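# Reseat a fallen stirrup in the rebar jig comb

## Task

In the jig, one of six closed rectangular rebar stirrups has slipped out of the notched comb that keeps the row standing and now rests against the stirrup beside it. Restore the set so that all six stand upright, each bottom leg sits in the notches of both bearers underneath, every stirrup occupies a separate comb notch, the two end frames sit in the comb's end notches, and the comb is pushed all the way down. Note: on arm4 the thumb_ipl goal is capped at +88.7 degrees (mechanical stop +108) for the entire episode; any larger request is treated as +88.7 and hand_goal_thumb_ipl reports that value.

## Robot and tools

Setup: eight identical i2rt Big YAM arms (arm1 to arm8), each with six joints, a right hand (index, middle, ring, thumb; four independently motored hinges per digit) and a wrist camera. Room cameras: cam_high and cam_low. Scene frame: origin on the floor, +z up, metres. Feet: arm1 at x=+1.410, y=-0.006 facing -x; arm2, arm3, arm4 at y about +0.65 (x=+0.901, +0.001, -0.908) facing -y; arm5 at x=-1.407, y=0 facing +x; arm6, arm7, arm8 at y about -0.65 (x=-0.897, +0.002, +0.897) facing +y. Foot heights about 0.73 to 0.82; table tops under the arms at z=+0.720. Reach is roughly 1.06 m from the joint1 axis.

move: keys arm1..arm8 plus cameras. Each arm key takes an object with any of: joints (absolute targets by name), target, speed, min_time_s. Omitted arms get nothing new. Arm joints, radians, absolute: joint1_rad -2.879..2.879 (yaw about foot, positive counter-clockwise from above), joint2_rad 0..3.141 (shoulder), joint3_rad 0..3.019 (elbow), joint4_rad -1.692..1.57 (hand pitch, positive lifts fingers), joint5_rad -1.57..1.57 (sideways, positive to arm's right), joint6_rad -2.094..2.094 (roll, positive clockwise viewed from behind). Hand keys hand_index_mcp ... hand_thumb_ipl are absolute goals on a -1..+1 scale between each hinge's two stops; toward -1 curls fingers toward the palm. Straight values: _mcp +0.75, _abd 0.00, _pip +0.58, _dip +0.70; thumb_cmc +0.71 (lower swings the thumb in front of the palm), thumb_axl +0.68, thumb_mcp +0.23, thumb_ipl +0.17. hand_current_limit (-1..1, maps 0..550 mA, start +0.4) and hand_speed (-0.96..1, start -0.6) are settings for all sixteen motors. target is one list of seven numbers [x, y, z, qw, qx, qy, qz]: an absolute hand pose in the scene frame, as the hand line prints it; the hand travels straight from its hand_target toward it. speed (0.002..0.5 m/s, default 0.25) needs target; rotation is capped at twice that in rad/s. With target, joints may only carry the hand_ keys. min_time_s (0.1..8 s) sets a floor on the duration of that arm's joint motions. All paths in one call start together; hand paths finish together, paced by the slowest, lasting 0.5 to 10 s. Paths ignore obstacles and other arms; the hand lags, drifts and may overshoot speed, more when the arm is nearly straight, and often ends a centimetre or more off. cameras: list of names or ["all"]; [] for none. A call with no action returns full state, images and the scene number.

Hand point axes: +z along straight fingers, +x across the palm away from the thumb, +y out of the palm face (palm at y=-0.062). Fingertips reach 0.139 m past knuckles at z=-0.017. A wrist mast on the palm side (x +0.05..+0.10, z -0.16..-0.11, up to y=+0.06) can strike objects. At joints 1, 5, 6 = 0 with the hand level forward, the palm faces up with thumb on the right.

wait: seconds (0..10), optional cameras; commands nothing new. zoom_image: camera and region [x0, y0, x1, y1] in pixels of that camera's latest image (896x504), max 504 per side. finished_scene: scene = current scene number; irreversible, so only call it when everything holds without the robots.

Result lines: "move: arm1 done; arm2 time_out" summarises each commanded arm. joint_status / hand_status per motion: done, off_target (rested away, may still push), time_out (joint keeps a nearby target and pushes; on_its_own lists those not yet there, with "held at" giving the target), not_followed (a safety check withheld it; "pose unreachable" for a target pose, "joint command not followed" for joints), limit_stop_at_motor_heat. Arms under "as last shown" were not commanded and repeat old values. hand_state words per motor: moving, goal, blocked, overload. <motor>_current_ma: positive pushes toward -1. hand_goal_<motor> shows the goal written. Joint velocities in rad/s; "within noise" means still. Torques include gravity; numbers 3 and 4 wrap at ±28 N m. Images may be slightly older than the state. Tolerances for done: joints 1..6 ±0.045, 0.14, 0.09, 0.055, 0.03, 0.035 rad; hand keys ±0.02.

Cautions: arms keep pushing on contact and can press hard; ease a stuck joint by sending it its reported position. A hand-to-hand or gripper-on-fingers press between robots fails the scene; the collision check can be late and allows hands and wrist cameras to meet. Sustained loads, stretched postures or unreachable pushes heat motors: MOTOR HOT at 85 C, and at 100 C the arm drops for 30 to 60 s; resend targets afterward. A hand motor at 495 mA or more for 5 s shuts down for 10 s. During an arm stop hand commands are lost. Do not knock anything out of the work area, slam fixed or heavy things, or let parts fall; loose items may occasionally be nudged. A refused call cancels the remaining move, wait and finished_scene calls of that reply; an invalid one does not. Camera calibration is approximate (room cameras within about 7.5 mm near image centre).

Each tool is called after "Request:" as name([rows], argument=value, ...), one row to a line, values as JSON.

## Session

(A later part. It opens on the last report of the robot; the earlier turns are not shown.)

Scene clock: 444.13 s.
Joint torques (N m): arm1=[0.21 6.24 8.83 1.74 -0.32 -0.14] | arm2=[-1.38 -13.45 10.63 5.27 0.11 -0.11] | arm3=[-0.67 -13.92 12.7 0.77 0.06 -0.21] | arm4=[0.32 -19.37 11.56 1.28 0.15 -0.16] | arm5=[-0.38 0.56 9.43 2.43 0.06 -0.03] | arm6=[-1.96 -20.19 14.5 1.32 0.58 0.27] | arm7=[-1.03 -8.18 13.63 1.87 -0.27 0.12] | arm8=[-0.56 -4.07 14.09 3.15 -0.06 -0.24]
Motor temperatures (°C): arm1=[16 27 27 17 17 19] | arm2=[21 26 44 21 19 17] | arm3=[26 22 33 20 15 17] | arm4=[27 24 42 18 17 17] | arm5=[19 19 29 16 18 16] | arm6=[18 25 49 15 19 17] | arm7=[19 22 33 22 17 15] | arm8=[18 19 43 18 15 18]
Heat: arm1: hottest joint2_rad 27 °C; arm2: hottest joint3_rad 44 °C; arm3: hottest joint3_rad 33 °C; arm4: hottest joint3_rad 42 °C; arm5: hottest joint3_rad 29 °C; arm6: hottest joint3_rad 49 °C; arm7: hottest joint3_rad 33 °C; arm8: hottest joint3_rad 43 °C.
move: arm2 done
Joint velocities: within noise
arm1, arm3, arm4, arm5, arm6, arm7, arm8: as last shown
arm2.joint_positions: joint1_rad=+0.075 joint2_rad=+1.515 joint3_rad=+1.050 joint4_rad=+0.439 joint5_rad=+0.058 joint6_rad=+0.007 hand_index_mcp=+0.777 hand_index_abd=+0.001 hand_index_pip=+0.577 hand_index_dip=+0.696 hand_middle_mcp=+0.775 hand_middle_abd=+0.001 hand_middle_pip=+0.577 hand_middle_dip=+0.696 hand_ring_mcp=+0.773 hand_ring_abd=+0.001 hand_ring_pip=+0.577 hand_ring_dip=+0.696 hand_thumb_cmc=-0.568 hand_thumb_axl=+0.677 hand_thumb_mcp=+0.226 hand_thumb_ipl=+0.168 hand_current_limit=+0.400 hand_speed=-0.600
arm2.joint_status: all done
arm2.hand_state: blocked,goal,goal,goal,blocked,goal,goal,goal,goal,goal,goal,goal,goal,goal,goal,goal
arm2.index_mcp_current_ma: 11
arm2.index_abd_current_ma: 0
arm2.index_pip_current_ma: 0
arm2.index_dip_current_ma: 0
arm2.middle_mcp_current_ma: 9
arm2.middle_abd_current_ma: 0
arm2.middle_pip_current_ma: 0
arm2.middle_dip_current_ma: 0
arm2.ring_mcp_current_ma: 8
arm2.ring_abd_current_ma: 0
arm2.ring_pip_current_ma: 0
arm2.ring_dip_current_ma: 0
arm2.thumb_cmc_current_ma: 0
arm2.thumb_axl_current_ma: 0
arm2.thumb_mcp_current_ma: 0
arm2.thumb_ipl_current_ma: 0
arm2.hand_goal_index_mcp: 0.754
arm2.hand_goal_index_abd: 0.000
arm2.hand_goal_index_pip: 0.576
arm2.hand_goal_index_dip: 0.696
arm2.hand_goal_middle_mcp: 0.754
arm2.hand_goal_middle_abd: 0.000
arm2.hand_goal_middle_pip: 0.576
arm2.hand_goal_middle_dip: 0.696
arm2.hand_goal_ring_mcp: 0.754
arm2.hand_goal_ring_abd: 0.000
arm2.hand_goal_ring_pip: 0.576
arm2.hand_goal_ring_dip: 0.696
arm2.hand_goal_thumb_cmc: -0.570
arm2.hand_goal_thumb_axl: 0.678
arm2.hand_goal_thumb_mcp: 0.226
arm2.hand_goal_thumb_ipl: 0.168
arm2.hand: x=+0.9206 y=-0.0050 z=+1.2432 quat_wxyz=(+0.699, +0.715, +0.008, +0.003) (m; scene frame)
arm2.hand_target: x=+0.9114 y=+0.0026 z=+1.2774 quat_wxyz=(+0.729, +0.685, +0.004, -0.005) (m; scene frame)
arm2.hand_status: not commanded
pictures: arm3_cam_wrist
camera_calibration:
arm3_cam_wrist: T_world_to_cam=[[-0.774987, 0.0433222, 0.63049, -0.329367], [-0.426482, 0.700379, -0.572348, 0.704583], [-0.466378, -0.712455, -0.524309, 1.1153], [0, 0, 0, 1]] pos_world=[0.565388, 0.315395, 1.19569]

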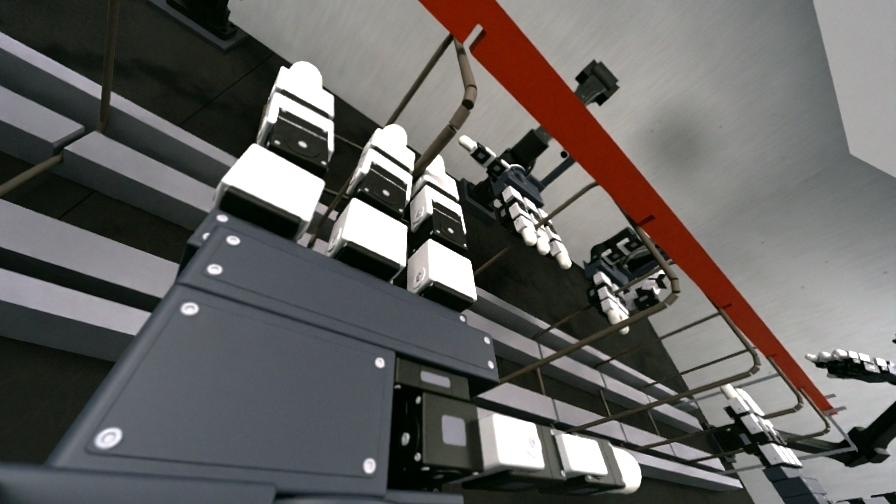

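Request:
move(arm2={"joints":{"joint4_rad":0.52},"min_time_s":1.0}, cameras=["arm3_cam_wrist"])

Request:
zoom_image(camera="arm3_cam_wrist", region=[440, 10, 510, 70])

Scene clock: 447.50 s.
Joint torques (N m): arm1=[0.21 5.95 8.81 1.74 -0.35 -0.16] | arm2=[-1.32 -13.68 10.88 5.59 0.11 -0.12] | arm3=[-0.62 -13.98 12.71 0.77 0.06 -0.21] | arm4=[0.79 -20.42 11.62 0.98 0.12 -0.05] | arm5=[-0.32 0.56 9.43 2.44 0.06 -0.03] | arm6=[-1.96 -20.19 14.49 1.32 0.59 0.27] | arm7=[-1.14 -8 13.68 1.85 -0.26 0.11] | arm8=[-0.5 -4.07 14.06 3.19 -0.05 -0.22]
Motor temperatures (°C): arm1=[16 27 27 17 17 19] | arm2=[21 26 44 21 19 17] | arm3=[26 22 33 20 15 16] | arm4=[27 24 42 18 17 17] | arm5=[19 19 29 16 18 16] | arm6=[18 25 50 15 19 17] | arm7=[19 22 33 22 17 15] | arm8=[18 19 43 18 15 18]
Heat: arm1: hottest joint2_rad 27 °C; arm2: hottest joint3_rad 44 °C; arm3: hottest joint3_rad 33 °C; arm4: hottest joint3_rad 42 °C; arm5: hottest joint3_rad 29 °C; arm6: hottest joint3_rad 50 °C; arm7: hottest joint3_rad 33 °C; arm8: hottest joint3_rad 43 °C.
move: arm2 time_out
Joint velocities: within noise
arm1, arm3, arm4, arm5, arm6, arm7, arm8: as last shown
arm2.joint_positions: joint1_rad=+0.075 joint2_rad=+1.519 joint3_rad=+1.046 joint4_rad=+0.462 joint5_rad=+0.058 joint6_rad=+0.007 hand_index_mcp=+0.777 hand_index_abd=+0.001 hand_index_pip=+0.577 hand_index_dip=+0.696 hand_middle_mcp=+0.775 hand_middle_abd=+0.001 hand_middle_pip=+0.577 hand_middle_dip=+0.696 hand_ring_mcp=+0.773 hand_ring_abd=+0.001 hand_ring_pip=+0.577 hand_ring_dip=+0.696 hand_thumb_cmc=-0.568 hand_thumb_axl=+0.677 hand_thumb_mcp=+0.226 hand_thumb_ipl=+0.168 hand_current_limit=+0.400 hand_speed=-0.600
arm2.joint_status: joint4_rad time_out (moved +0.022 of +0.081)
arm2.hand_state: blocked,goal,goal,goal,blocked,goal,goal,goal,goal,goal,goal,goal,goal,goal,goal,goal
arm2.index_mcp_current_ma: 11
arm2.index_abd_current_ma: 0
arm2.index_pip_current_ma: 0
arm2.index_dip_current_ma: 0
arm2.middle_mcp_current_ma: 9
arm2.middle_abd_current_ma: 0
arm2.middle_pip_current_ma: 0
arm2.middle_dip_current_ma: 0
arm2.ring_mcp_current_ma: 8
arm2.ring_abd_current_ma: 0
arm2.ring_pip_current_ma: 0
arm2.ring_dip_current_ma: 0
arm2.thumb_cmc_current_ma: 0
arm2.thumb_axl_current_ma: 0
arm2.thumb_mcp_current_ma: 0
arm2.thumb_ipl_current_ma: 0
arm2.hand_goal_index_mcp: 0.754
arm2.hand_goal_index_abd: 0.000
arm2.hand_goal_index_pip: 0.576
arm2.hand_goal_index_dip: 0.696
arm2.hand_goal_middle_mcp: 0.754
arm2.hand_goal_middle_abd: 0.000
arm2.hand_goal_middle_pip: 0.576
arm2.hand_goal_middle_dip: 0.696
arm2.hand_goal_ring_mcp: 0.754
arm2.hand_goal_ring_abd: 0.000
arm2.hand_goal_ring_pip: 0.576
arm2.hand_goal_ring_dip: 0.696
arm2.hand_goal_thumb_cmc: -0.570
arm2.hand_goal_thumb_axl: 0.678
arm2.hand_goal_thumb_mcp: 0.226
arm2.hand_goal_thumb_ipl: 0.168
arm2.on_its_own: joint4_rad reads +0.462 and still pushes toward +0.520 since a time_out
arm2.hand: x=+0.9205 y=-0.0040 z=+1.2436 quat_wxyz=(+0.704, +0.710, +0.007, +0.003) (m; scene frame)
arm2.hand_target: x=+0.9113 y=+0.0057 z=+1.2845 quat_wxyz=(+0.739, +0.674, +0.004, -0.005) (m; scene frame)
arm2.hand_status: not commanded
pictures: arm3_cam_wrist
camera_calibration:
arm3_cam_wrist: T_world_to_cam=[[-0.774987, 0.0433222, 0.63049, -0.329367], [-0.426482, 0.700379, -0.572348, 0.704583], [-0.466378, -0.712455, -0.524309, 1.1153], [0, 0, 0, 1]] pos_world=[0.565388, 0.315395, 1.19569]

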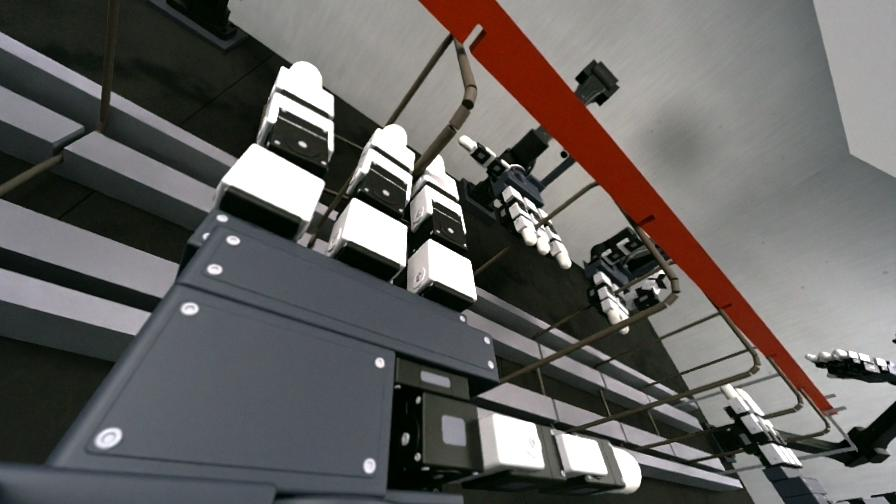

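Scaled by 7.200.

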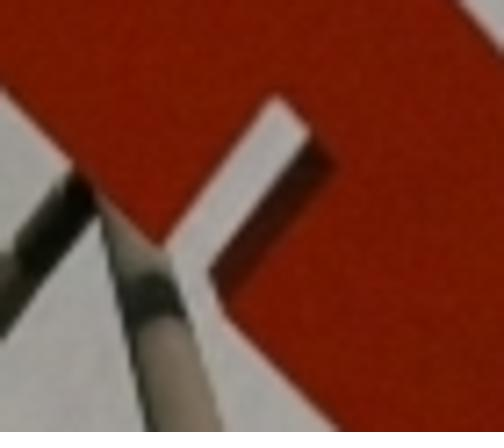

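Request:
move(arm7={"target":[0.2225,-0.184,1.109,0,0,0.6885,0.7255],"speed":0.03}, cameras=["arm3_cam_wrist","cam_high"])

Request:
zoom_image(camera="arm3_cam_wrist", region=[624, 212, 648, 236])

Request:
zoom_image(camera="cam_high", region=[425, 165, 455, 195])

Scene clock: 449.00 s.
Joint torques (N m): arm1=[0.5 5.95 8.85 1.8 -0.32 -0.19] | arm2=[-1.49 -13.74 10.88 5.55 0.11 -0.11] | arm3=[-0.62 -13.98 12.7 0.76 0.06 -0.2] | arm4=[0.73 -20.01 11.69 1.29 0.1 -0.08] | arm5=[-0.38 0.56 9.43 2.44 0.06 -0.03] | arm6=[-2.02 -20.25 14.49 1.31 0.58 0.27] | arm7=[-1.2 -8.53 13.6 1.83 -0.21 0.11] | arm8=[-0.44 -4.07 14.06 3.17 -0.05 -0.24]
Motor temperatures (°C): arm1=[16 27 27 17 17 19] | arm2=[21 25 44 21 19 17] | arm3=[26 22 33 20 15 16] | arm4=[27 24 42 18 17 17] | arm5=[19 19 29 16 18 16] | arm6=[18 25 50 15 19 17] | arm7=[19 22 33 22 17 15] | arm8=[18 19 43 18 15 18]
Heat: arm1: hottest joint2_rad 27 °C; arm2: hottest joint3_rad 44 °C; arm3: hottest joint3_rad 33 °C; arm4: hottest joint3_rad 42 °C; arm5: hottest joint3_rad 29 °C; arm6: hottest joint3_rad 50 °C; arm7: hottest joint3_rad 33 °C; arm8: hottest joint3_rad 43 °C.
move: arm7 off_target
Joint velocities: within noise
arm1, arm2, arm3, arm4, arm5, arm6, arm8: as last shown
arm2.joint_positions: joint1_rad=+0.075 joint2_rad=+1.520 joint3_rad=+1.046 joint4_rad=+0.462 joint5_rad=+0.058 joint6_rad=+0.007 hand_index_mcp=+0.777 hand_index_abd=+0.001 hand_index_pip=+0.577 hand_index_dip=+0.696 hand_middle_mcp=+0.775 hand_middle_abd=+0.001 hand_middle_pip=+0.577 hand_middle_dip=+0.696 hand_ring_mcp=+0.773 hand_ring_abd=+0.001 hand_ring_pip=+0.577 hand_ring_dip=+0.696 hand_thumb_cmc=-0.568 hand_thumb_axl=+0.677 hand_thumb_mcp=+0.226 hand_thumb_ipl=+0.168 hand_current_limit=+0.400 hand_speed=-0.600
arm2.on_its_own: joint4_rad reads +0.462 and still pushes toward +0.520 since a time_out
arm2.hand: x=+0.9205 y=-0.0041 z=+1.2434 quat_wxyz=(+0.704, +0.711, +0.007, +0.003) (m; scene frame)
arm2.hand_target: x=+0.9113 y=+0.0057 z=+1.2844 quat_wxyz=(+0.739, +0.674, +0.004, -0.005) (m; scene frame)
arm7.joint_positions: joint1_rad=-0.524 joint2_rad=+1.349 joint3_rad=+0.554 joint4_rad=+0.817 joint5_rad=-0.565 joint6_rad=+0.005 hand_index_mcp=+0.757 hand_index_abd=-0.059 hand_index_pip=+0.574 hand_index_dip=+0.696 hand_middle_mcp=+0.757 hand_middle_abd=+0.045 hand_middle_pip=+0.575 hand_middle_dip=+0.696 hand_ring_mcp=+0.761 hand_ring_abd=-0.200 hand_ring_pip=+0.577 hand_ring_dip=+0.696 hand_thumb_cmc=+0.720 hand_thumb_axl=+0.677 hand_thumb_mcp=+0.226 hand_thumb_ipl=+0.168 hand_current_limit=+0.400 hand_speed=-0.600
arm7.joint_status: not commanded
arm7.hand_state: goal,blocked,goal,goal,goal,blocked,goal,goal,goal,goal,goal,goal,goal,goal,goal,goal
arm7.index_mcp_current_ma: 10
arm7.index_abd_current_ma: 158
arm7.index_pip_current_ma: -8
arm7.index_dip_current_ma: 0
arm7.middle_mcp_current_ma: 13
arm7.middle_abd_current_ma: -214
arm7.middle_pip_current_ma: -4
arm7.middle_dip_current_ma: -1
arm7.ring_mcp_current_ma: 28
arm7.ring_abd_current_ma: -1
arm7.ring_pip_current_ma: 3
arm7.ring_dip_current_ma: 0
arm7.thumb_cmc_current_ma: 26
arm7.thumb_axl_current_ma: -3
arm7.thumb_mcp_current_ma: -1
arm7.thumb_ipl_current_ma: -1
arm7.hand_goal_index_mcp: 0.754
arm7.hand_goal_index_abd: -0.100
arm7.hand_goal_index_pip: 0.576
arm7.hand_goal_index_dip: 0.696
arm7.hand_goal_middle_mcp: 0.754
arm7.hand_goal_middle_abd: 0.100
arm7.hand_goal_middle_pip: 0.576
arm7.hand_goal_middle_dip: 0.696
arm7.hand_goal_ring_mcp: 0.754
arm7.hand_goal_ring_abd: -0.200
arm7.hand_goal_ring_pip: 0.576
arm7.hand_goal_ring_dip: 0.696
arm7.hand_goal_thumb_cmc: 0.714
arm7.hand_goal_thumb_axl: 0.678
arm7.hand_goal_thumb_mcp: 0.226
arm7.hand_goal_thumb_ipl: 0.168
arm7.hand: x=+0.2101 y=-0.1943 z=+1.0940 quat_wxyz=(-0.003, -0.002, +0.696, +0.718) (m; scene frame)
arm7.hand_target: x=+0.2219 y=-0.1852 z=+1.1089 quat_wxyz=(+0.000, +0.000, +0.688, +0.725) (m; scene frame)
arm7.hand_status: off_target (0.022 m and 1.2 deg from the pose sent, 0.026 m and 1.1 deg at the start)
pictures: arm3_cam_wrist, cam_high
camera_calibration:
arm3_cam_wrist: T_world_to_cam=[[-0.774987, 0.0433222, 0.63049, -0.329367], [-0.426482, 0.700379, -0.572348, 0.704583], [-0.466378, -0.712455, -0.524309, 1.1153], [0, 0, 0, 1]] pos_world=[0.565388, 0.315395, 1.19569]

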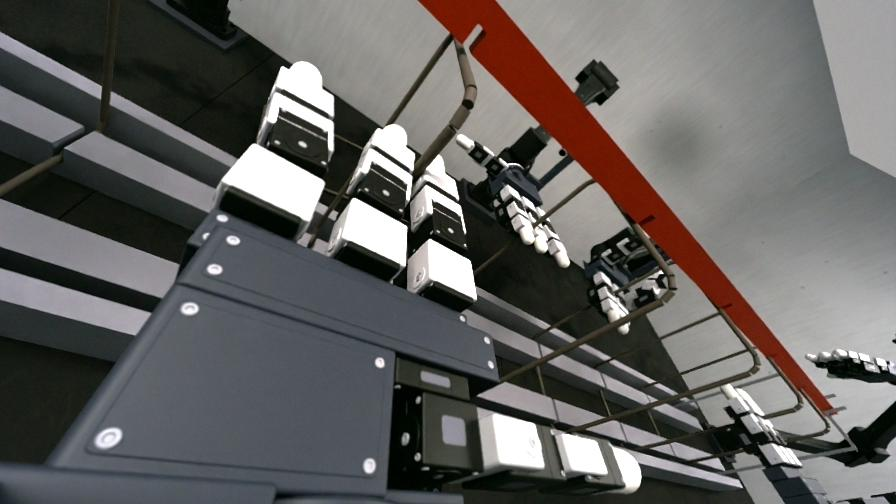

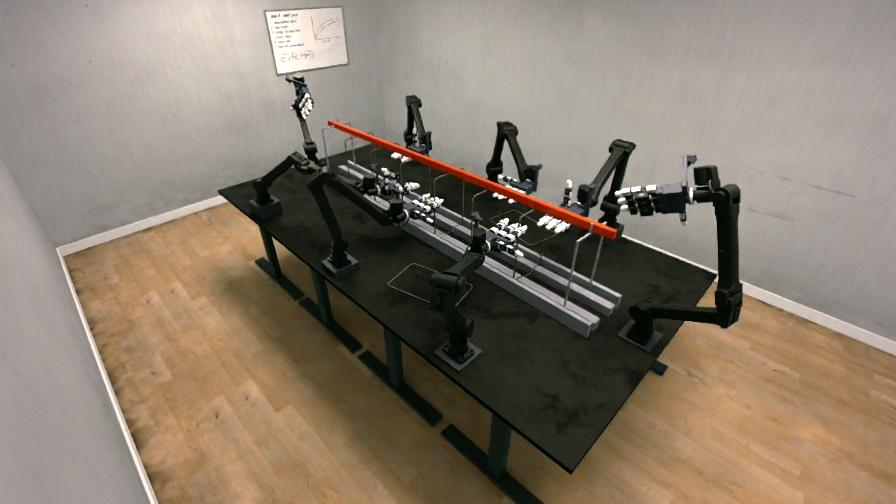

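Scaled by 21.000.

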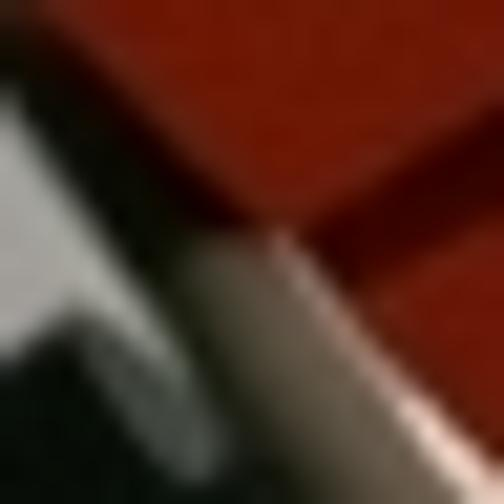

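Scaled by 16.800.

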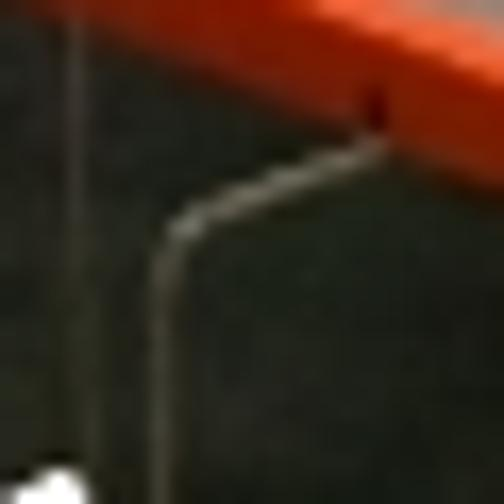

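Request:
move(arm2={"joints":{"joint4_rad":0.47},"min_time_s":1.0}, cameras=["arm3_cam_wrist","cam_high"])

Request:
zoom_image(camera="arm3_cam_wrist", region=[440, 10, 510, 70])

Request:
zoom_image(camera="arm3_cam_wrist", region=[624, 212, 648, 236])

Scene clock: 451.93 s.
Joint torques (N m): arm1=[-0.09 6.12 8.79 1.59 -0.32 -0.15] | arm2=[-1.38 -13.68 10.88 3.6 0.11 -0.11] | arm3=[-0.62 -13.98 12.71 0.77 0.06 -0.2] | arm4=[-0.32 -19.49 11.69 1.11 0.06 -0.11] | arm5=[-0.32 0.56 9.43 2.44 0.07 -0.03] | arm6=[-1.96 -20.19 14.5 1.33 0.58 0.27] | arm7=[-1.14 -8.35 13.67 1.88 -0.22 0.1] | arm8=[-0.62 -4.13 14.04 3.17 -0.05 -0.24]
Motor temperatures (°C): arm1=[16 27 27 17 17 19] | arm2=[21 25 44 21 19 17] | arm3=[26 22 33 20 15 16] | arm4=[27 24 42 18 17 17] | arm5=[19 19 29 16 18 16] | arm6=[18 25 50 15 19 17] | arm7=[19 22 34 22 17 15] | arm8=[18 19 43 18 15 18]
Heat: arm1: hottest joint2_rad 27 °C; arm2: hottest joint3_rad 44 °C; arm3: hottest joint3_rad 33 °C; arm4: hottest joint3_rad 42 °C; arm5: hottest joint3_rad 29 °C; arm6: hottest joint3_rad 50 °C; arm7: hottest joint3_rad 34 °C; arm8: hottest joint3_rad 43 °C.
move: arm2 done
Joint velocities: within noise
arm1, arm3, arm4, arm5, arm6, arm7, arm8: as last shown
arm2.joint_positions: joint1_rad=+0.075 joint2_rad=+1.520 joint3_rad=+1.046 joint4_rad=+0.457 joint5_rad=+0.058 joint6_rad=+0.007 hand_index_mcp=+0.777 hand_index_abd=+0.001 hand_index_pip=+0.577 hand_index_dip=+0.696 hand_middle_mcp=+0.775 hand_middle_abd=+0.001 hand_middle_pip=+0.577 hand_middle_dip=+0.696 hand_ring_mcp=+0.773 hand_ring_abd=+0.001 hand_ring_pip=+0.577 hand_ring_dip=+0.696 hand_thumb_cmc=-0.568 hand_thumb_axl=+0.677 hand_thumb_mcp=+0.226 hand_thumb_ipl=+0.168 hand_current_limit=+0.400 hand_speed=-0.600
arm2.joint_status: all done
arm2.hand_state: blocked,goal,goal,goal,blocked,goal,goal,goal,goal,goal,goal,goal,goal,goal,goal,goal
arm2.index_mcp_current_ma: 11
arm2.index_abd_current_ma: 0
arm2.index_pip_current_ma: 0
arm2.index_dip_current_ma: 0
arm2.middle_mcp_current_ma: 9
arm2.middle_abd_current_ma: 0
arm2.middle_pip_current_ma: 0
arm2.middle_dip_current_ma: 0
arm2.ring_mcp_current_ma: 8
arm2.ring_abd_current_ma: 0
arm2.ring_pip_current_ma: 0
arm2.ring_dip_current_ma: 0
arm2.thumb_cmc_current_ma: 0
arm2.thumb_axl_current_ma: 0
arm2.thumb_mcp_current_ma: 0
arm2.thumb_ipl_current_ma: 0
arm2.hand_goal_index_mcp: 0.754
arm2.hand_goal_index_abd: 0.000
arm2.hand_goal_index_pip: 0.576
arm2.hand_goal_index_dip: 0.696
arm2.hand_goal_middle_mcp: 0.754
arm2.hand_goal_middle_abd: 0.000
arm2.hand_goal_middle_pip: 0.576
arm2.hand_goal_middle_dip: 0.696
arm2.hand_goal_ring_mcp: 0.754
arm2.hand_goal_ring_abd: 0.000
arm2.hand_goal_ring_pip: 0.576
arm2.hand_goal_ring_dip: 0.696
arm2.hand_goal_thumb_cmc: -0.570
arm2.hand_goal_thumb_axl: 0.678
arm2.hand_goal_thumb_mcp: 0.226
arm2.hand_goal_thumb_ipl: 0.168
arm2.hand: x=+0.9205 y=-0.0045 z=+1.2422 quat_wxyz=(+0.702, +0.712, +0.007, +0.003) (m; scene frame)
arm2.hand_target: x=+0.9115 y=+0.0006 z=+1.2724 quat_wxyz=(+0.722, +0.692, +0.005, -0.006) (m; scene frame)
arm2.hand_status: not commanded
arm7.joint_positions: joint1_rad=-0.524 joint2_rad=+1.349 joint3_rad=+0.554 joint4_rad=+0.817 joint5_rad=-0.565 joint6_rad=+0.006 hand_index_mcp=+0.757 hand_index_abd=-0.059 hand_index_pip=+0.574 hand_index_dip=+0.696 hand_middle_mcp=+0.757 hand_middle_abd=+0.045 hand_middle_pip=+0.575 hand_middle_dip=+0.696 hand_ring_mcp=+0.761 hand_ring_abd=-0.200 hand_ring_pip=+0.577 hand_ring_dip=+0.696 hand_thumb_cmc=+0.720 hand_thumb_axl=+0.677 hand_thumb_mcp=+0.226 hand_thumb_ipl=+0.168 hand_current_limit=+0.400 hand_speed=-0.600
pictures: arm3_cam_wrist, cam_high
camera_calibration:
arm3_cam_wrist: T_world_to_cam=[[-0.774987, 0.0433222, 0.63049, -0.329367], [-0.426482, 0.700379, -0.572348, 0.704583], [-0.466378, -0.712455, -0.524309, 1.1153], [0, 0, 0, 1]] pos_world=[0.565388, 0.315395, 1.19569]

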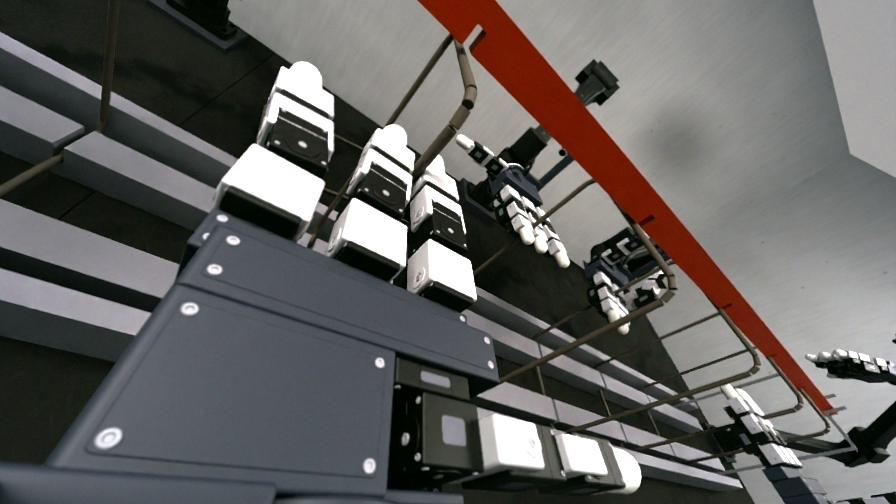

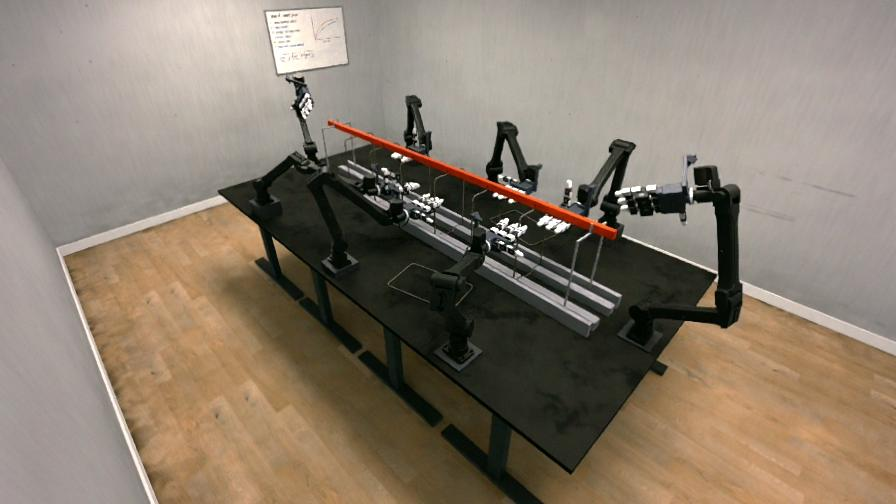

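Scaled by 7.200.

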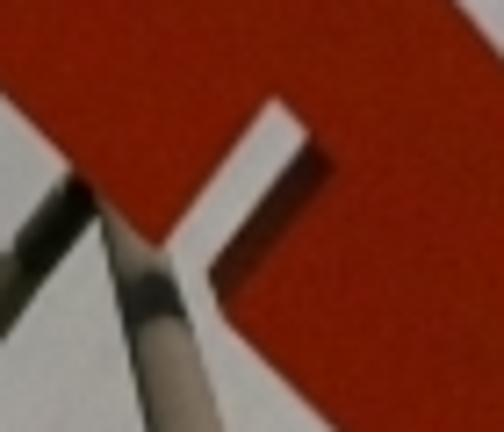

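Scaled by 21.000.

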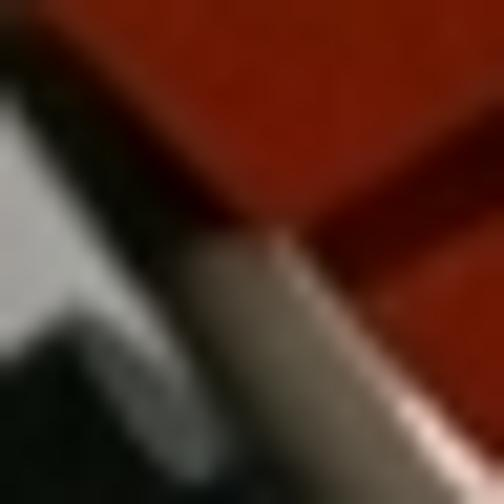

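Request:
move(arm7={"target":[0.2195,-0.184,1.109,0,0,0.6885,0.7255],"speed":0.02}, cameras=["arm3_cam_wrist","cam_high"])

Request:
zoom_image(camera="arm3_cam_wrist", region=[440, 10, 510, 70])

Request:
zoom_image(camera="arm3_cam_wrist", region=[624, 212, 648, 236])

Request:
zoom_image(camera="cam_high", region=[425, 165, 455, 195])

Scene clock: 454.63 s.
Joint torques (N m): arm1=[0.03 5.83 8.68 1.63 -0.33 -0.17] | arm2=[-1.38 -13.8 10.89 3.58 0.11 -0.11] | arm3=[-0.62 -13.98 12.71 0.79 0.06 -0.21] | arm4=[0.03 -19.6 11.47 0.95 0.08 -0.1] | arm5=[-0.38 0.56 9.43 2.43 0.06 -0.03] | arm6=[-1.9 -20.19 14.5 1.32 0.58 0.27] | arm7=[-0.56 -8.7 13.26 1.81 0.01 0.09] | arm8=[-0.62 -4.13 14.08 3.19 -0.06 -0.23]
Motor temperatures (°C): arm1=[16 27 27 17 17 19] | arm2=[21 25 44 21 19 17] | arm3=[26 22 33 20 15 16] | arm4=[27 24 42 18 17 17] | arm5=[19 19 29 16 18 16] | arm6=[18 25 50 15 19 17] | arm7=[19 22 34 22 17 15] | arm8=[18 19 43 18 15 18]
Heat: arm1: hottest joint2_rad 27 °C; arm2: hottest joint3_rad 44 °C; arm3: hottest joint3_rad 33 °C; arm4: hottest joint3_rad 42 °C; arm5: hottest joint3_rad 29 °C; arm6: hottest joint3_rad 50 °C; arm7: hottest joint3_rad 34 °C; arm8: hottest joint3_rad 43 °C.
move: arm7 off_target
Joint velocities: within noise
arm1, arm2, arm3, arm4, arm5, arm6, arm8: as last shown
arm7.joint_positions: joint1_rad=-0.524 joint2_rad=+1.349 joint3_rad=+0.554 joint4_rad=+0.817 joint5_rad=-0.564 joint6_rad=+0.006 hand_index_mcp=+0.757 hand_index_abd=-0.059 hand_index_pip=+0.574 hand_index_dip=+0.696 hand_middle_mcp=+0.757 hand_middle_abd=+0.045 hand_middle_pip=+0.575 hand_middle_dip=+0.696 hand_ring_mcp=+0.761 hand_ring_abd=-0.200 hand_ring_pip=+0.577 hand_ring_dip=+0.696 hand_thumb_cmc=+0.720 hand_thumb_axl=+0.677 hand_thumb_mcp=+0.226 hand_thumb_ipl=+0.168 hand_current_limit=+0.400 hand_speed=-0.600
arm7.joint_status: not commanded
arm7.hand_state: goal,blocked,goal,goal,goal,blocked,goal,goal,goal,goal,goal,goal,goal,goal,goal,goal
arm7.index_mcp_current_ma: 10
arm7.index_abd_current_ma: 158
arm7.index_pip_current_ma: -8
arm7.index_dip_current_ma: 0
arm7.middle_mcp_current_ma: 13
arm7.middle_abd_current_ma: -214
arm7.middle_pip_current_ma: -4
arm7.middle_dip_current_ma: -1
arm7.ring_mcp_current_ma: 28
arm7.ring_abd_current_ma: -1
arm7.ring_pip_current_ma: 3
arm7.ring_dip_current_ma: 0
arm7.thumb_cmc_current_ma: 26
arm7.thumb_axl_current_ma: -3
arm7.thumb_mcp_current_ma: -1
arm7.thumb_ipl_current_ma: -1
arm7.hand_goal_index_mcp: 0.754
arm7.hand_goal_index_abd: -0.100
arm7.hand_goal_index_pip: 0.576
arm7.hand_goal_index_dip: 0.696
arm7.hand_goal_middle_mcp: 0.754
arm7.hand_goal_middle_abd: 0.100
arm7.hand_goal_middle_pip: 0.576
arm7.hand_goal_middle_dip: 0.696
arm7.hand_goal_ring_mcp: 0.754
arm7.hand_goal_ring_abd: -0.200
arm7.hand_goal_ring_pip: 0.576
arm7.hand_goal_ring_dip: 0.696
arm7.hand_goal_thumb_cmc: 0.714
arm7.hand_goal_thumb_axl: 0.678
arm7.hand_goal_thumb_mcp: 0.226
arm7.hand_goal_thumb_ipl: 0.168
arm7.hand: x=+0.2103 y=-0.1944 z=+1.0940 quat_wxyz=(-0.002, -0.001, +0.696, +0.718) (m; scene frame)
arm7.hand_target: x=+0.2189 y=-0.1850 z=+1.1089 quat_wxyz=(+0.000, +0.000, +0.688, +0.725) (m; scene frame)
arm7.hand_status: off_target (0.020 m and 1.2 deg from the pose sent, 0.020 m and 1.2 deg at the start)
pictures: arm3_cam_wrist, cam_high
camera_calibration:
arm3_cam_wrist: T_world_to_cam=[[-0.774987, 0.0433222, 0.63049, -0.329367], [-0.426482, 0.700379, -0.572348, 0.704583], [-0.466378, -0.712455, -0.524309, 1.1153], [0, 0, 0, 1]] pos_world=[0.565388, 0.315395, 1.19569]

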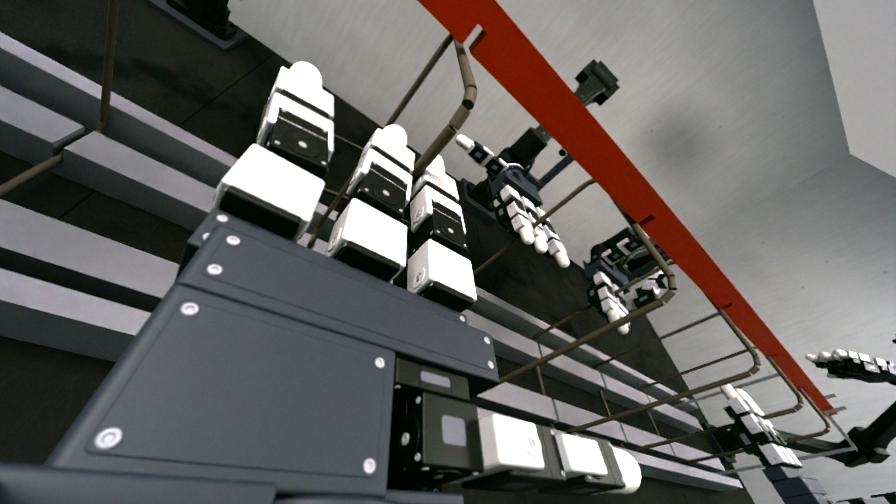

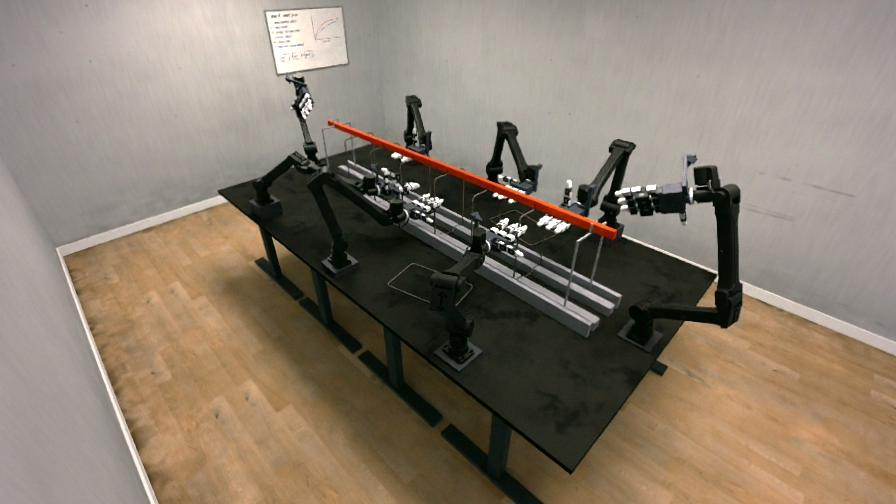

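Scaled by 7.200.

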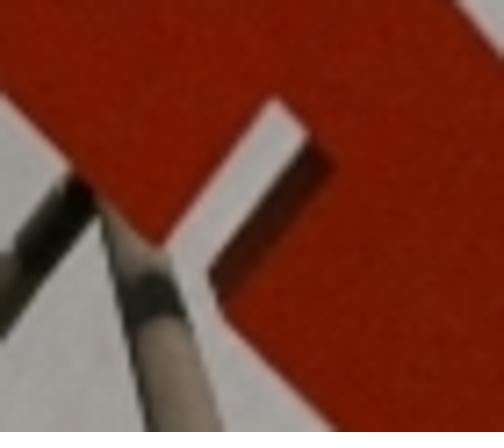

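Scaled by 21.000.

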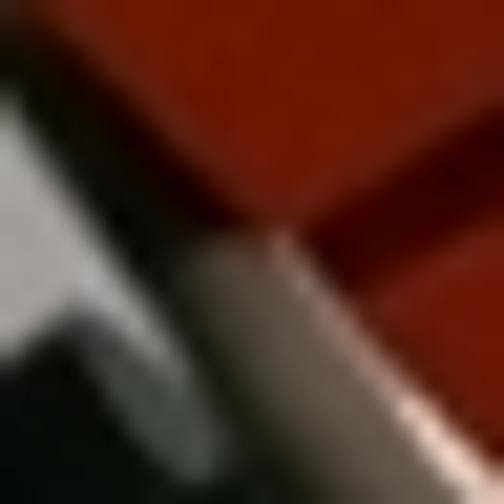

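Scaled by 16.800.

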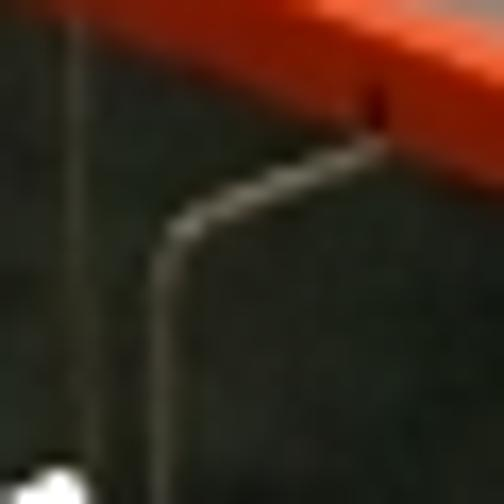

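Request:
move(arm2={"joints":{"joint3_rad":1.06,"joint4_rad":0.43},"min_time_s":1.0}, cameras=["arm3_cam_wrist"])

Request:
zoom_image(camera="arm3_cam_wrist", region=[440, 10, 510, 70])

Request:
zoom_image(camera="arm3_cam_wrist", region=[624, 212, 648, 236])

Scene clock: 456.77 s.
Joint torques (N m): arm1=[0.32 5.66 8.73 1.54 -0.34 -0.15] | arm2=[-1.32 -13.33 10.19 2.66 0.11 -0.11] | arm3=[-0.62 -13.98 12.7 0.77 0.06 -0.21] | arm4=[-0.5 -18.84 11.62 1.17 0.13 -0.08] | arm5=[-0.38 0.56 9.43 2.43 0.06 -0.03] | arm6=[-2.02 -20.25 14.49 1.32 0.59 0.27] | arm7=[-0.67 -8.41 13.24 1.85 0.02 0.07] | arm8=[-0.56 -4.01 14.05 3.15 -0.05 -0.23]
Motor temperatures (°C): arm1=[16 27 27 17 17 19] | arm2=[21 25 44 21 19 17] | arm3=[26 22 33 20 15 16] | arm4=[27 24 42 18 17 17] | arm5=[19 19 29 16 18 16] | arm6=[18 25 50 15 19 17] | arm7=[19 22 35 22 17 15] | arm8=[18 19 43 18 15 18]
Heat: arm1: hottest joint2_rad 27 °C; arm2: hottest joint3_rad 44 °C; arm3: hottest joint3_rad 33 °C; arm4: hottest joint3_rad 42 °C; arm5: hottest joint3_rad 29 °C; arm6: hottest joint3_rad 50 °C; arm7: hottest joint3_rad 35 °C; arm8: hottest joint3_rad 43 °C.
move: arm2 done
Joint velocities: within noise
arm1, arm3, arm4, arm5, arm6, arm7, arm8: as last shown
arm2.joint_positions: joint1_rad=+0.075 joint2_rad=+1.515 joint3_rad=+1.046 joint4_rad=+0.437 joint5_rad=+0.058 joint6_rad=+0.007 hand_index_mcp=+0.776 hand_index_abd=+0.001 hand_index_pip=+0.577 hand_index_dip=+0.696 hand_middle_mcp=+0.775 hand_middle_abd=+0.001 hand_middle_pip=+0.577 hand_middle_dip=+0.696 hand_ring_mcp=+0.773 hand_ring_abd=+0.001 hand_ring_pip=+0.577 hand_ring_dip=+0.696 hand_thumb_cmc=-0.568 hand_thumb_axl=+0.677 hand_thumb_mcp=+0.226 hand_thumb_ipl=+0.168 hand_current_limit=+0.400 hand_speed=-0.600
arm2.joint_status: all done
arm2.hand_state: blocked,goal,goal,goal,blocked,goal,goal,goal,goal,goal,goal,goal,goal,goal,goal,goal
arm2.index_mcp_current_ma: 10
arm2.index_abd_current_ma: 0
arm2.index_pip_current_ma: 0
arm2.index_dip_current_ma: 0
arm2.middle_mcp_current_ma: 9
arm2.middle_abd_current_ma: 0
arm2.middle_pip_current_ma: 0
arm2.middle_dip_current_ma: 0
arm2.ring_mcp_current_ma: 8
arm2.ring_abd_current_ma: 0
arm2.ring_pip_current_ma: 0
arm2.ring_dip_current_ma: 0
arm2.thumb_cmc_current_ma: 0
arm2.thumb_axl_current_ma: 0
arm2.thumb_mcp_current_ma: 0
arm2.thumb_ipl_current_ma: 0
arm2.hand_goal_index_mcp: 0.754
arm2.hand_goal_index_abd: 0.000
arm2.hand_goal_index_pip: 0.576
arm2.hand_goal_index_dip: 0.696
arm2.hand_goal_middle_mcp: 0.754
arm2.hand_goal_middle_abd: 0.000
arm2.hand_goal_middle_pip: 0.576
arm2.hand_goal_middle_dip: 0.696
arm2.hand_goal_ring_mcp: 0.754
arm2.hand_goal_ring_abd: 0.000
arm2.hand_goal_ring_pip: 0.576
arm2.hand_goal_ring_dip: 0.696
arm2.hand_goal_thumb_cmc: -0.570
arm2.hand_goal_thumb_axl: 0.678
arm2.hand_goal_thumb_mcp: 0.226
arm2.hand_goal_thumb_ipl: 0.168
arm2.hand: x=+0.9205 y=-0.0049 z=+1.2400 quat_wxyz=(+0.696, +0.718, +0.008, +0.003) (m; scene frame)
arm2.hand_target: x=+0.9114 y=-0.0022 z=+1.2570 quat_wxyz=(+0.704, +0.710, +0.006, -0.007) (m; scene frame)
arm2.hand_status: not commanded
pictures: arm3_cam_wrist
camera_calibration:
arm3_cam_wrist: T_world_to_cam=[[-0.774987, 0.0433222, 0.63049, -0.329367], [-0.426482, 0.700379, -0.572348, 0.704583], [-0.466378, -0.712455, -0.524309, 1.1153], [0, 0, 0, 1]] pos_world=[0.565388, 0.315395, 1.19569]

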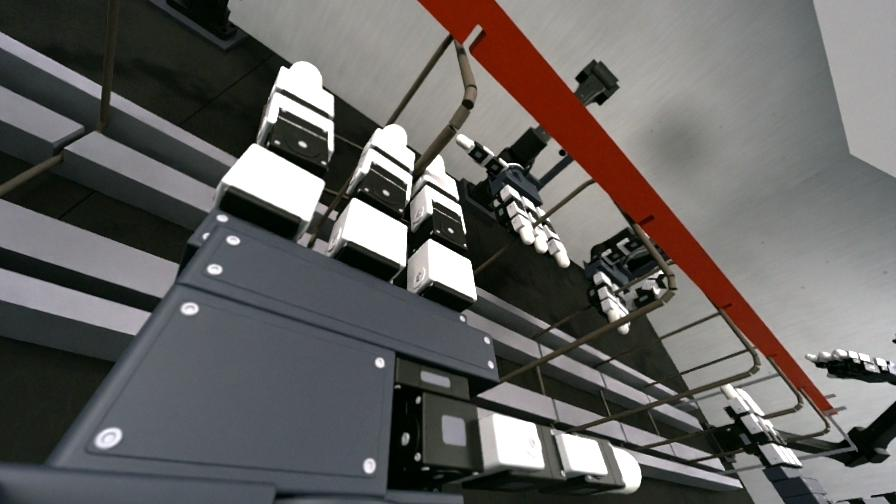

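Scaled by 7.200.

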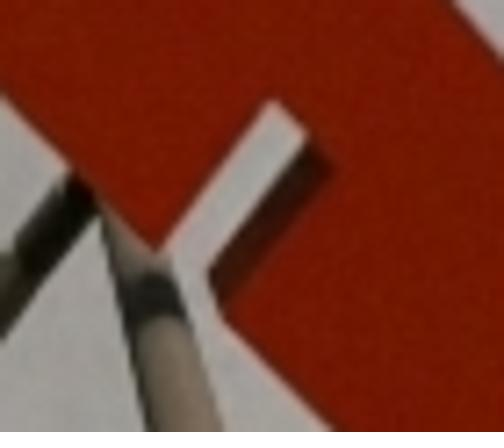

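Scaled by 21.000.

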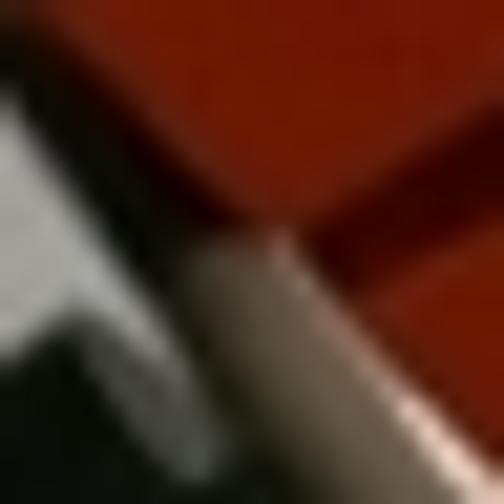

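Request:
move(arm7={"target":[0.2245,-0.184,1.109,0,0,0.6885,0.7255],"speed":0.02}, cameras=["arm3_cam_wrist","cam_high"])

Request:
zoom_image(camera="arm3_cam_wrist", region=[440, 10, 510, 70])

Request:
zoom_image(camera="arm3_cam_wrist", region=[624, 212, 648, 236])

Scene clock: 458.63 s.
Joint torques (N m): arm1=[0.62 4.89 8.8 1.72 -0.35 -0.14] | arm2=[-1.32 -13.45 10.18 2.66 0.11 -0.12] | arm3=[-0.62 -13.98 12.71 0.77 0.06 -0.2] | arm4=[-0.32 -20.19 11.48 1.05 0.04 -0.15] | arm5=[-0.32 0.56 9.43 2.44 0.06 -0.03] | arm6=[-2.02 -20.19 14.5 1.32 0.59 0.27] | arm7=[-1.44 -8.12 13.75 1.87 -0.21 0.08] | arm8=[-0.62 -4.13 14.08 3.19 -0.05 -0.24]
Motor temperatures (°C): arm1=[16 27 27 17 17 19] | arm2=[21 25 44 21 19 17] | arm3=[26 22 33 20 15 16] | arm4=[27 24 42 18 17 17] | arm5=[19 19 29 16 18 16] | arm6=[18 25 50 15 20 17] | arm7=[19 22 35 22 17 15] | arm8=[18 19 43 18 15 18]
Heat: arm1: hottest joint2_rad 27 °C; arm2: hottest joint3_rad 44 °C; arm3: hottest joint3_rad 33 °C; arm4: hottest joint3_rad 42 °C; arm5: hottest joint3_rad 29 °C; arm6: hottest joint3_rad 50 °C; arm7: hottest joint3_rad 35 °C; arm8: hottest joint3_rad 43 °C.
move: arm7 off_target
Joint velocities: arm1=[within noise] | arm2=[within noise] | arm3=[within noise] | arm4=[within noise] | arm5=[-0.015 -0.044 -0.012 -0.002 -0.037 -0.022] | arm6=[within noise] | arm7=[within noise] | arm8=[within noise]
arm1, arm2, arm3, arm4, arm5, arm6, arm8: as last shown
arm2.hand_target: x=+0.9114 y=-0.0022 z=+1.2570 quat_wxyz=(+0.705, +0.710, +0.006, -0.007) (m; scene frame)
arm7.joint_positions: joint1_rad=-0.526 joint2_rad=+1.350 joint3_rad=+0.555 joint4_rad=+0.817 joint5_rad=-0.570 joint6_rad=+0.006 hand_index_mcp=+0.757 hand_index_abd=-0.059 hand_index_pip=+0.574 hand_index_dip=+0.696 hand_middle_mcp=+0.757 hand_middle_abd=+0.045 hand_middle_pip=+0.575 hand_middle_dip=+0.696 hand_ring_mcp=+0.761 hand_ring_abd=-0.200 hand_ring_pip=+0.577 hand_ring_dip=+0.696 hand_thumb_cmc=+0.720 hand_thumb_axl=+0.677 hand_thumb_mcp=+0.226 hand_thumb_ipl=+0.168 hand_current_limit=+0.400 hand_speed=-0.600
arm7.joint_status: not commanded
arm7.hand_state: goal,blocked,goal,goal,goal,blocked,goal,goal,goal,goal,goal,goal,goal,goal,goal,goal
arm7.index_mcp_current_ma: 10
arm7.index_abd_current_ma: 158
arm7.index_pip_current_ma: -8
arm7.index_dip_current_ma: 0
arm7.middle_mcp_current_ma: 13
arm7.middle_abd_current_ma: -214
arm7.middle_pip_current_ma: -4
arm7.middle_dip_current_ma: -1
arm7.ring_mcp_current_ma: 28
arm7.ring_abd_current_ma: -1
arm7.ring_pip_current_ma: 3
arm7.ring_dip_current_ma: 0
arm7.thumb_cmc_current_ma: 26
arm7.thumb_axl_current_ma: -3
arm7.thumb_mcp_current_ma: -1
arm7.thumb_ipl_current_ma: -1
arm7.hand_goal_index_mcp: 0.754
arm7.hand_goal_index_abd: -0.100
arm7.hand_goal_index_pip: 0.576
arm7.hand_goal_index_dip: 0.696
arm7.hand_goal_middle_mcp: 0.754
arm7.hand_goal_middle_abd: 0.100
arm7.hand_goal_middle_pip: 0.576
arm7.hand_goal_middle_dip: 0.696
arm7.hand_goal_ring_mcp: 0.754
arm7.hand_goal_ring_abd: -0.200
arm7.hand_goal_ring_pip: 0.576
arm7.hand_goal_ring_dip: 0.696
arm7.hand_goal_thumb_cmc: 0.714
arm7.hand_goal_thumb_axl: 0.678
arm7.hand_goal_thumb_mcp: 0.226
arm7.hand_goal_thumb_ipl: 0.168
arm7.hand: x=+0.2109 y=-0.1944 z=+1.0939 quat_wxyz=(-0.003, -0.002, +0.696, +0.718) (m; scene frame)
arm7.hand_target: x=+0.2241 y=-0.1852 z=+1.1087 quat_wxyz=(+0.000, +0.000, +0.688, +0.725) (m; scene frame)
arm7.hand_status: off_target (0.023 m and 1.3 deg from the pose sent, 0.023 m and 1.2 deg at the start)
pictures: arm3_cam_wrist, cam_high
camera_calibration:
arm3_cam_wrist: T_world_to_cam=[[-0.774987, 0.0433222, 0.63049, -0.329367], [-0.426482, 0.700379, -0.572348, 0.704583], [-0.466378, -0.712455, -0.524309, 1.1153], [0, 0, 0, 1]] pos_world=[0.565388, 0.315395, 1.19569]

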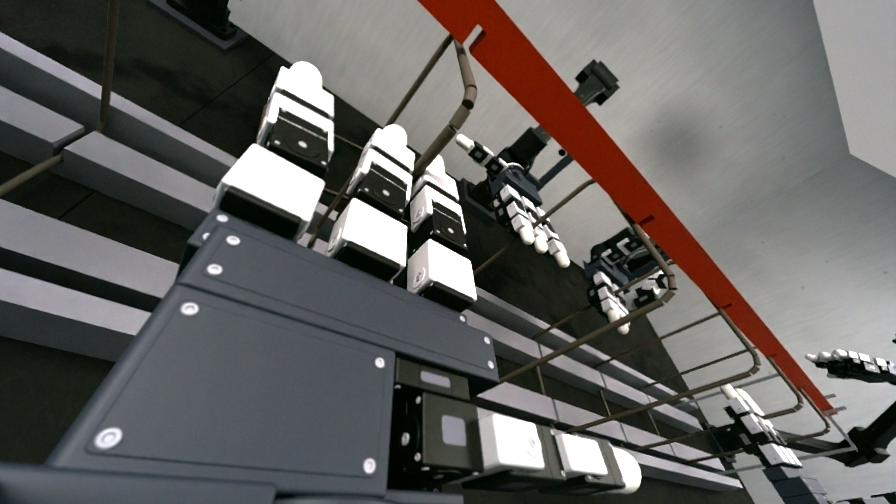

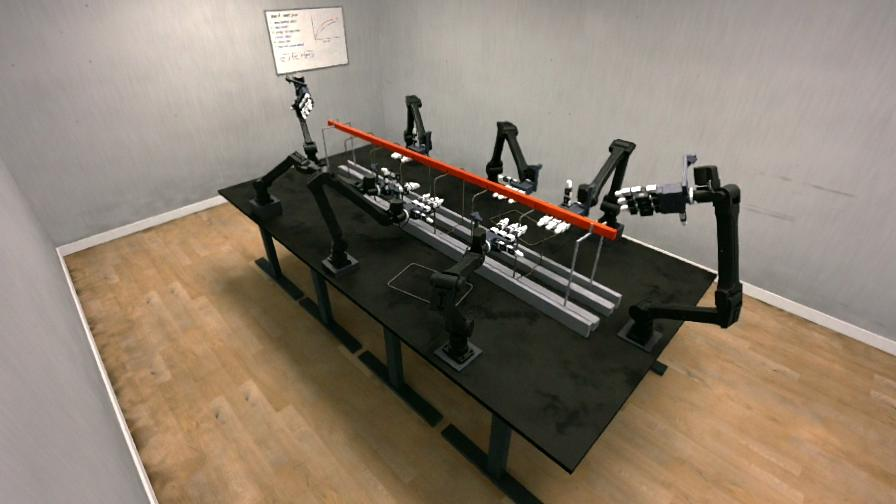

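Scaled by 7.200.

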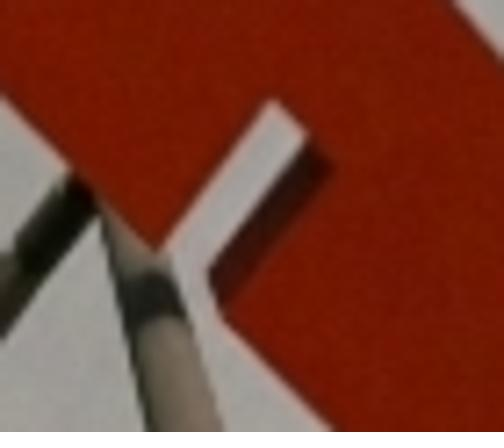

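Scaled by 21.000.

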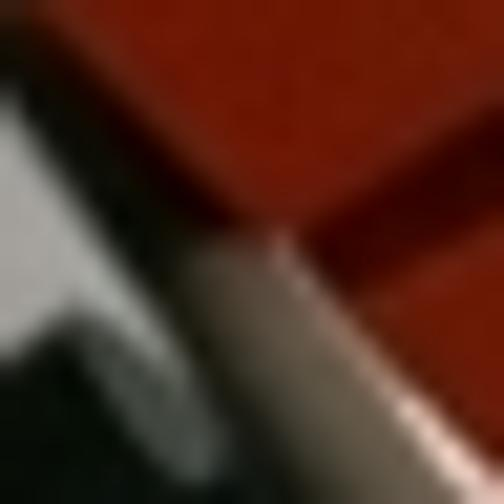

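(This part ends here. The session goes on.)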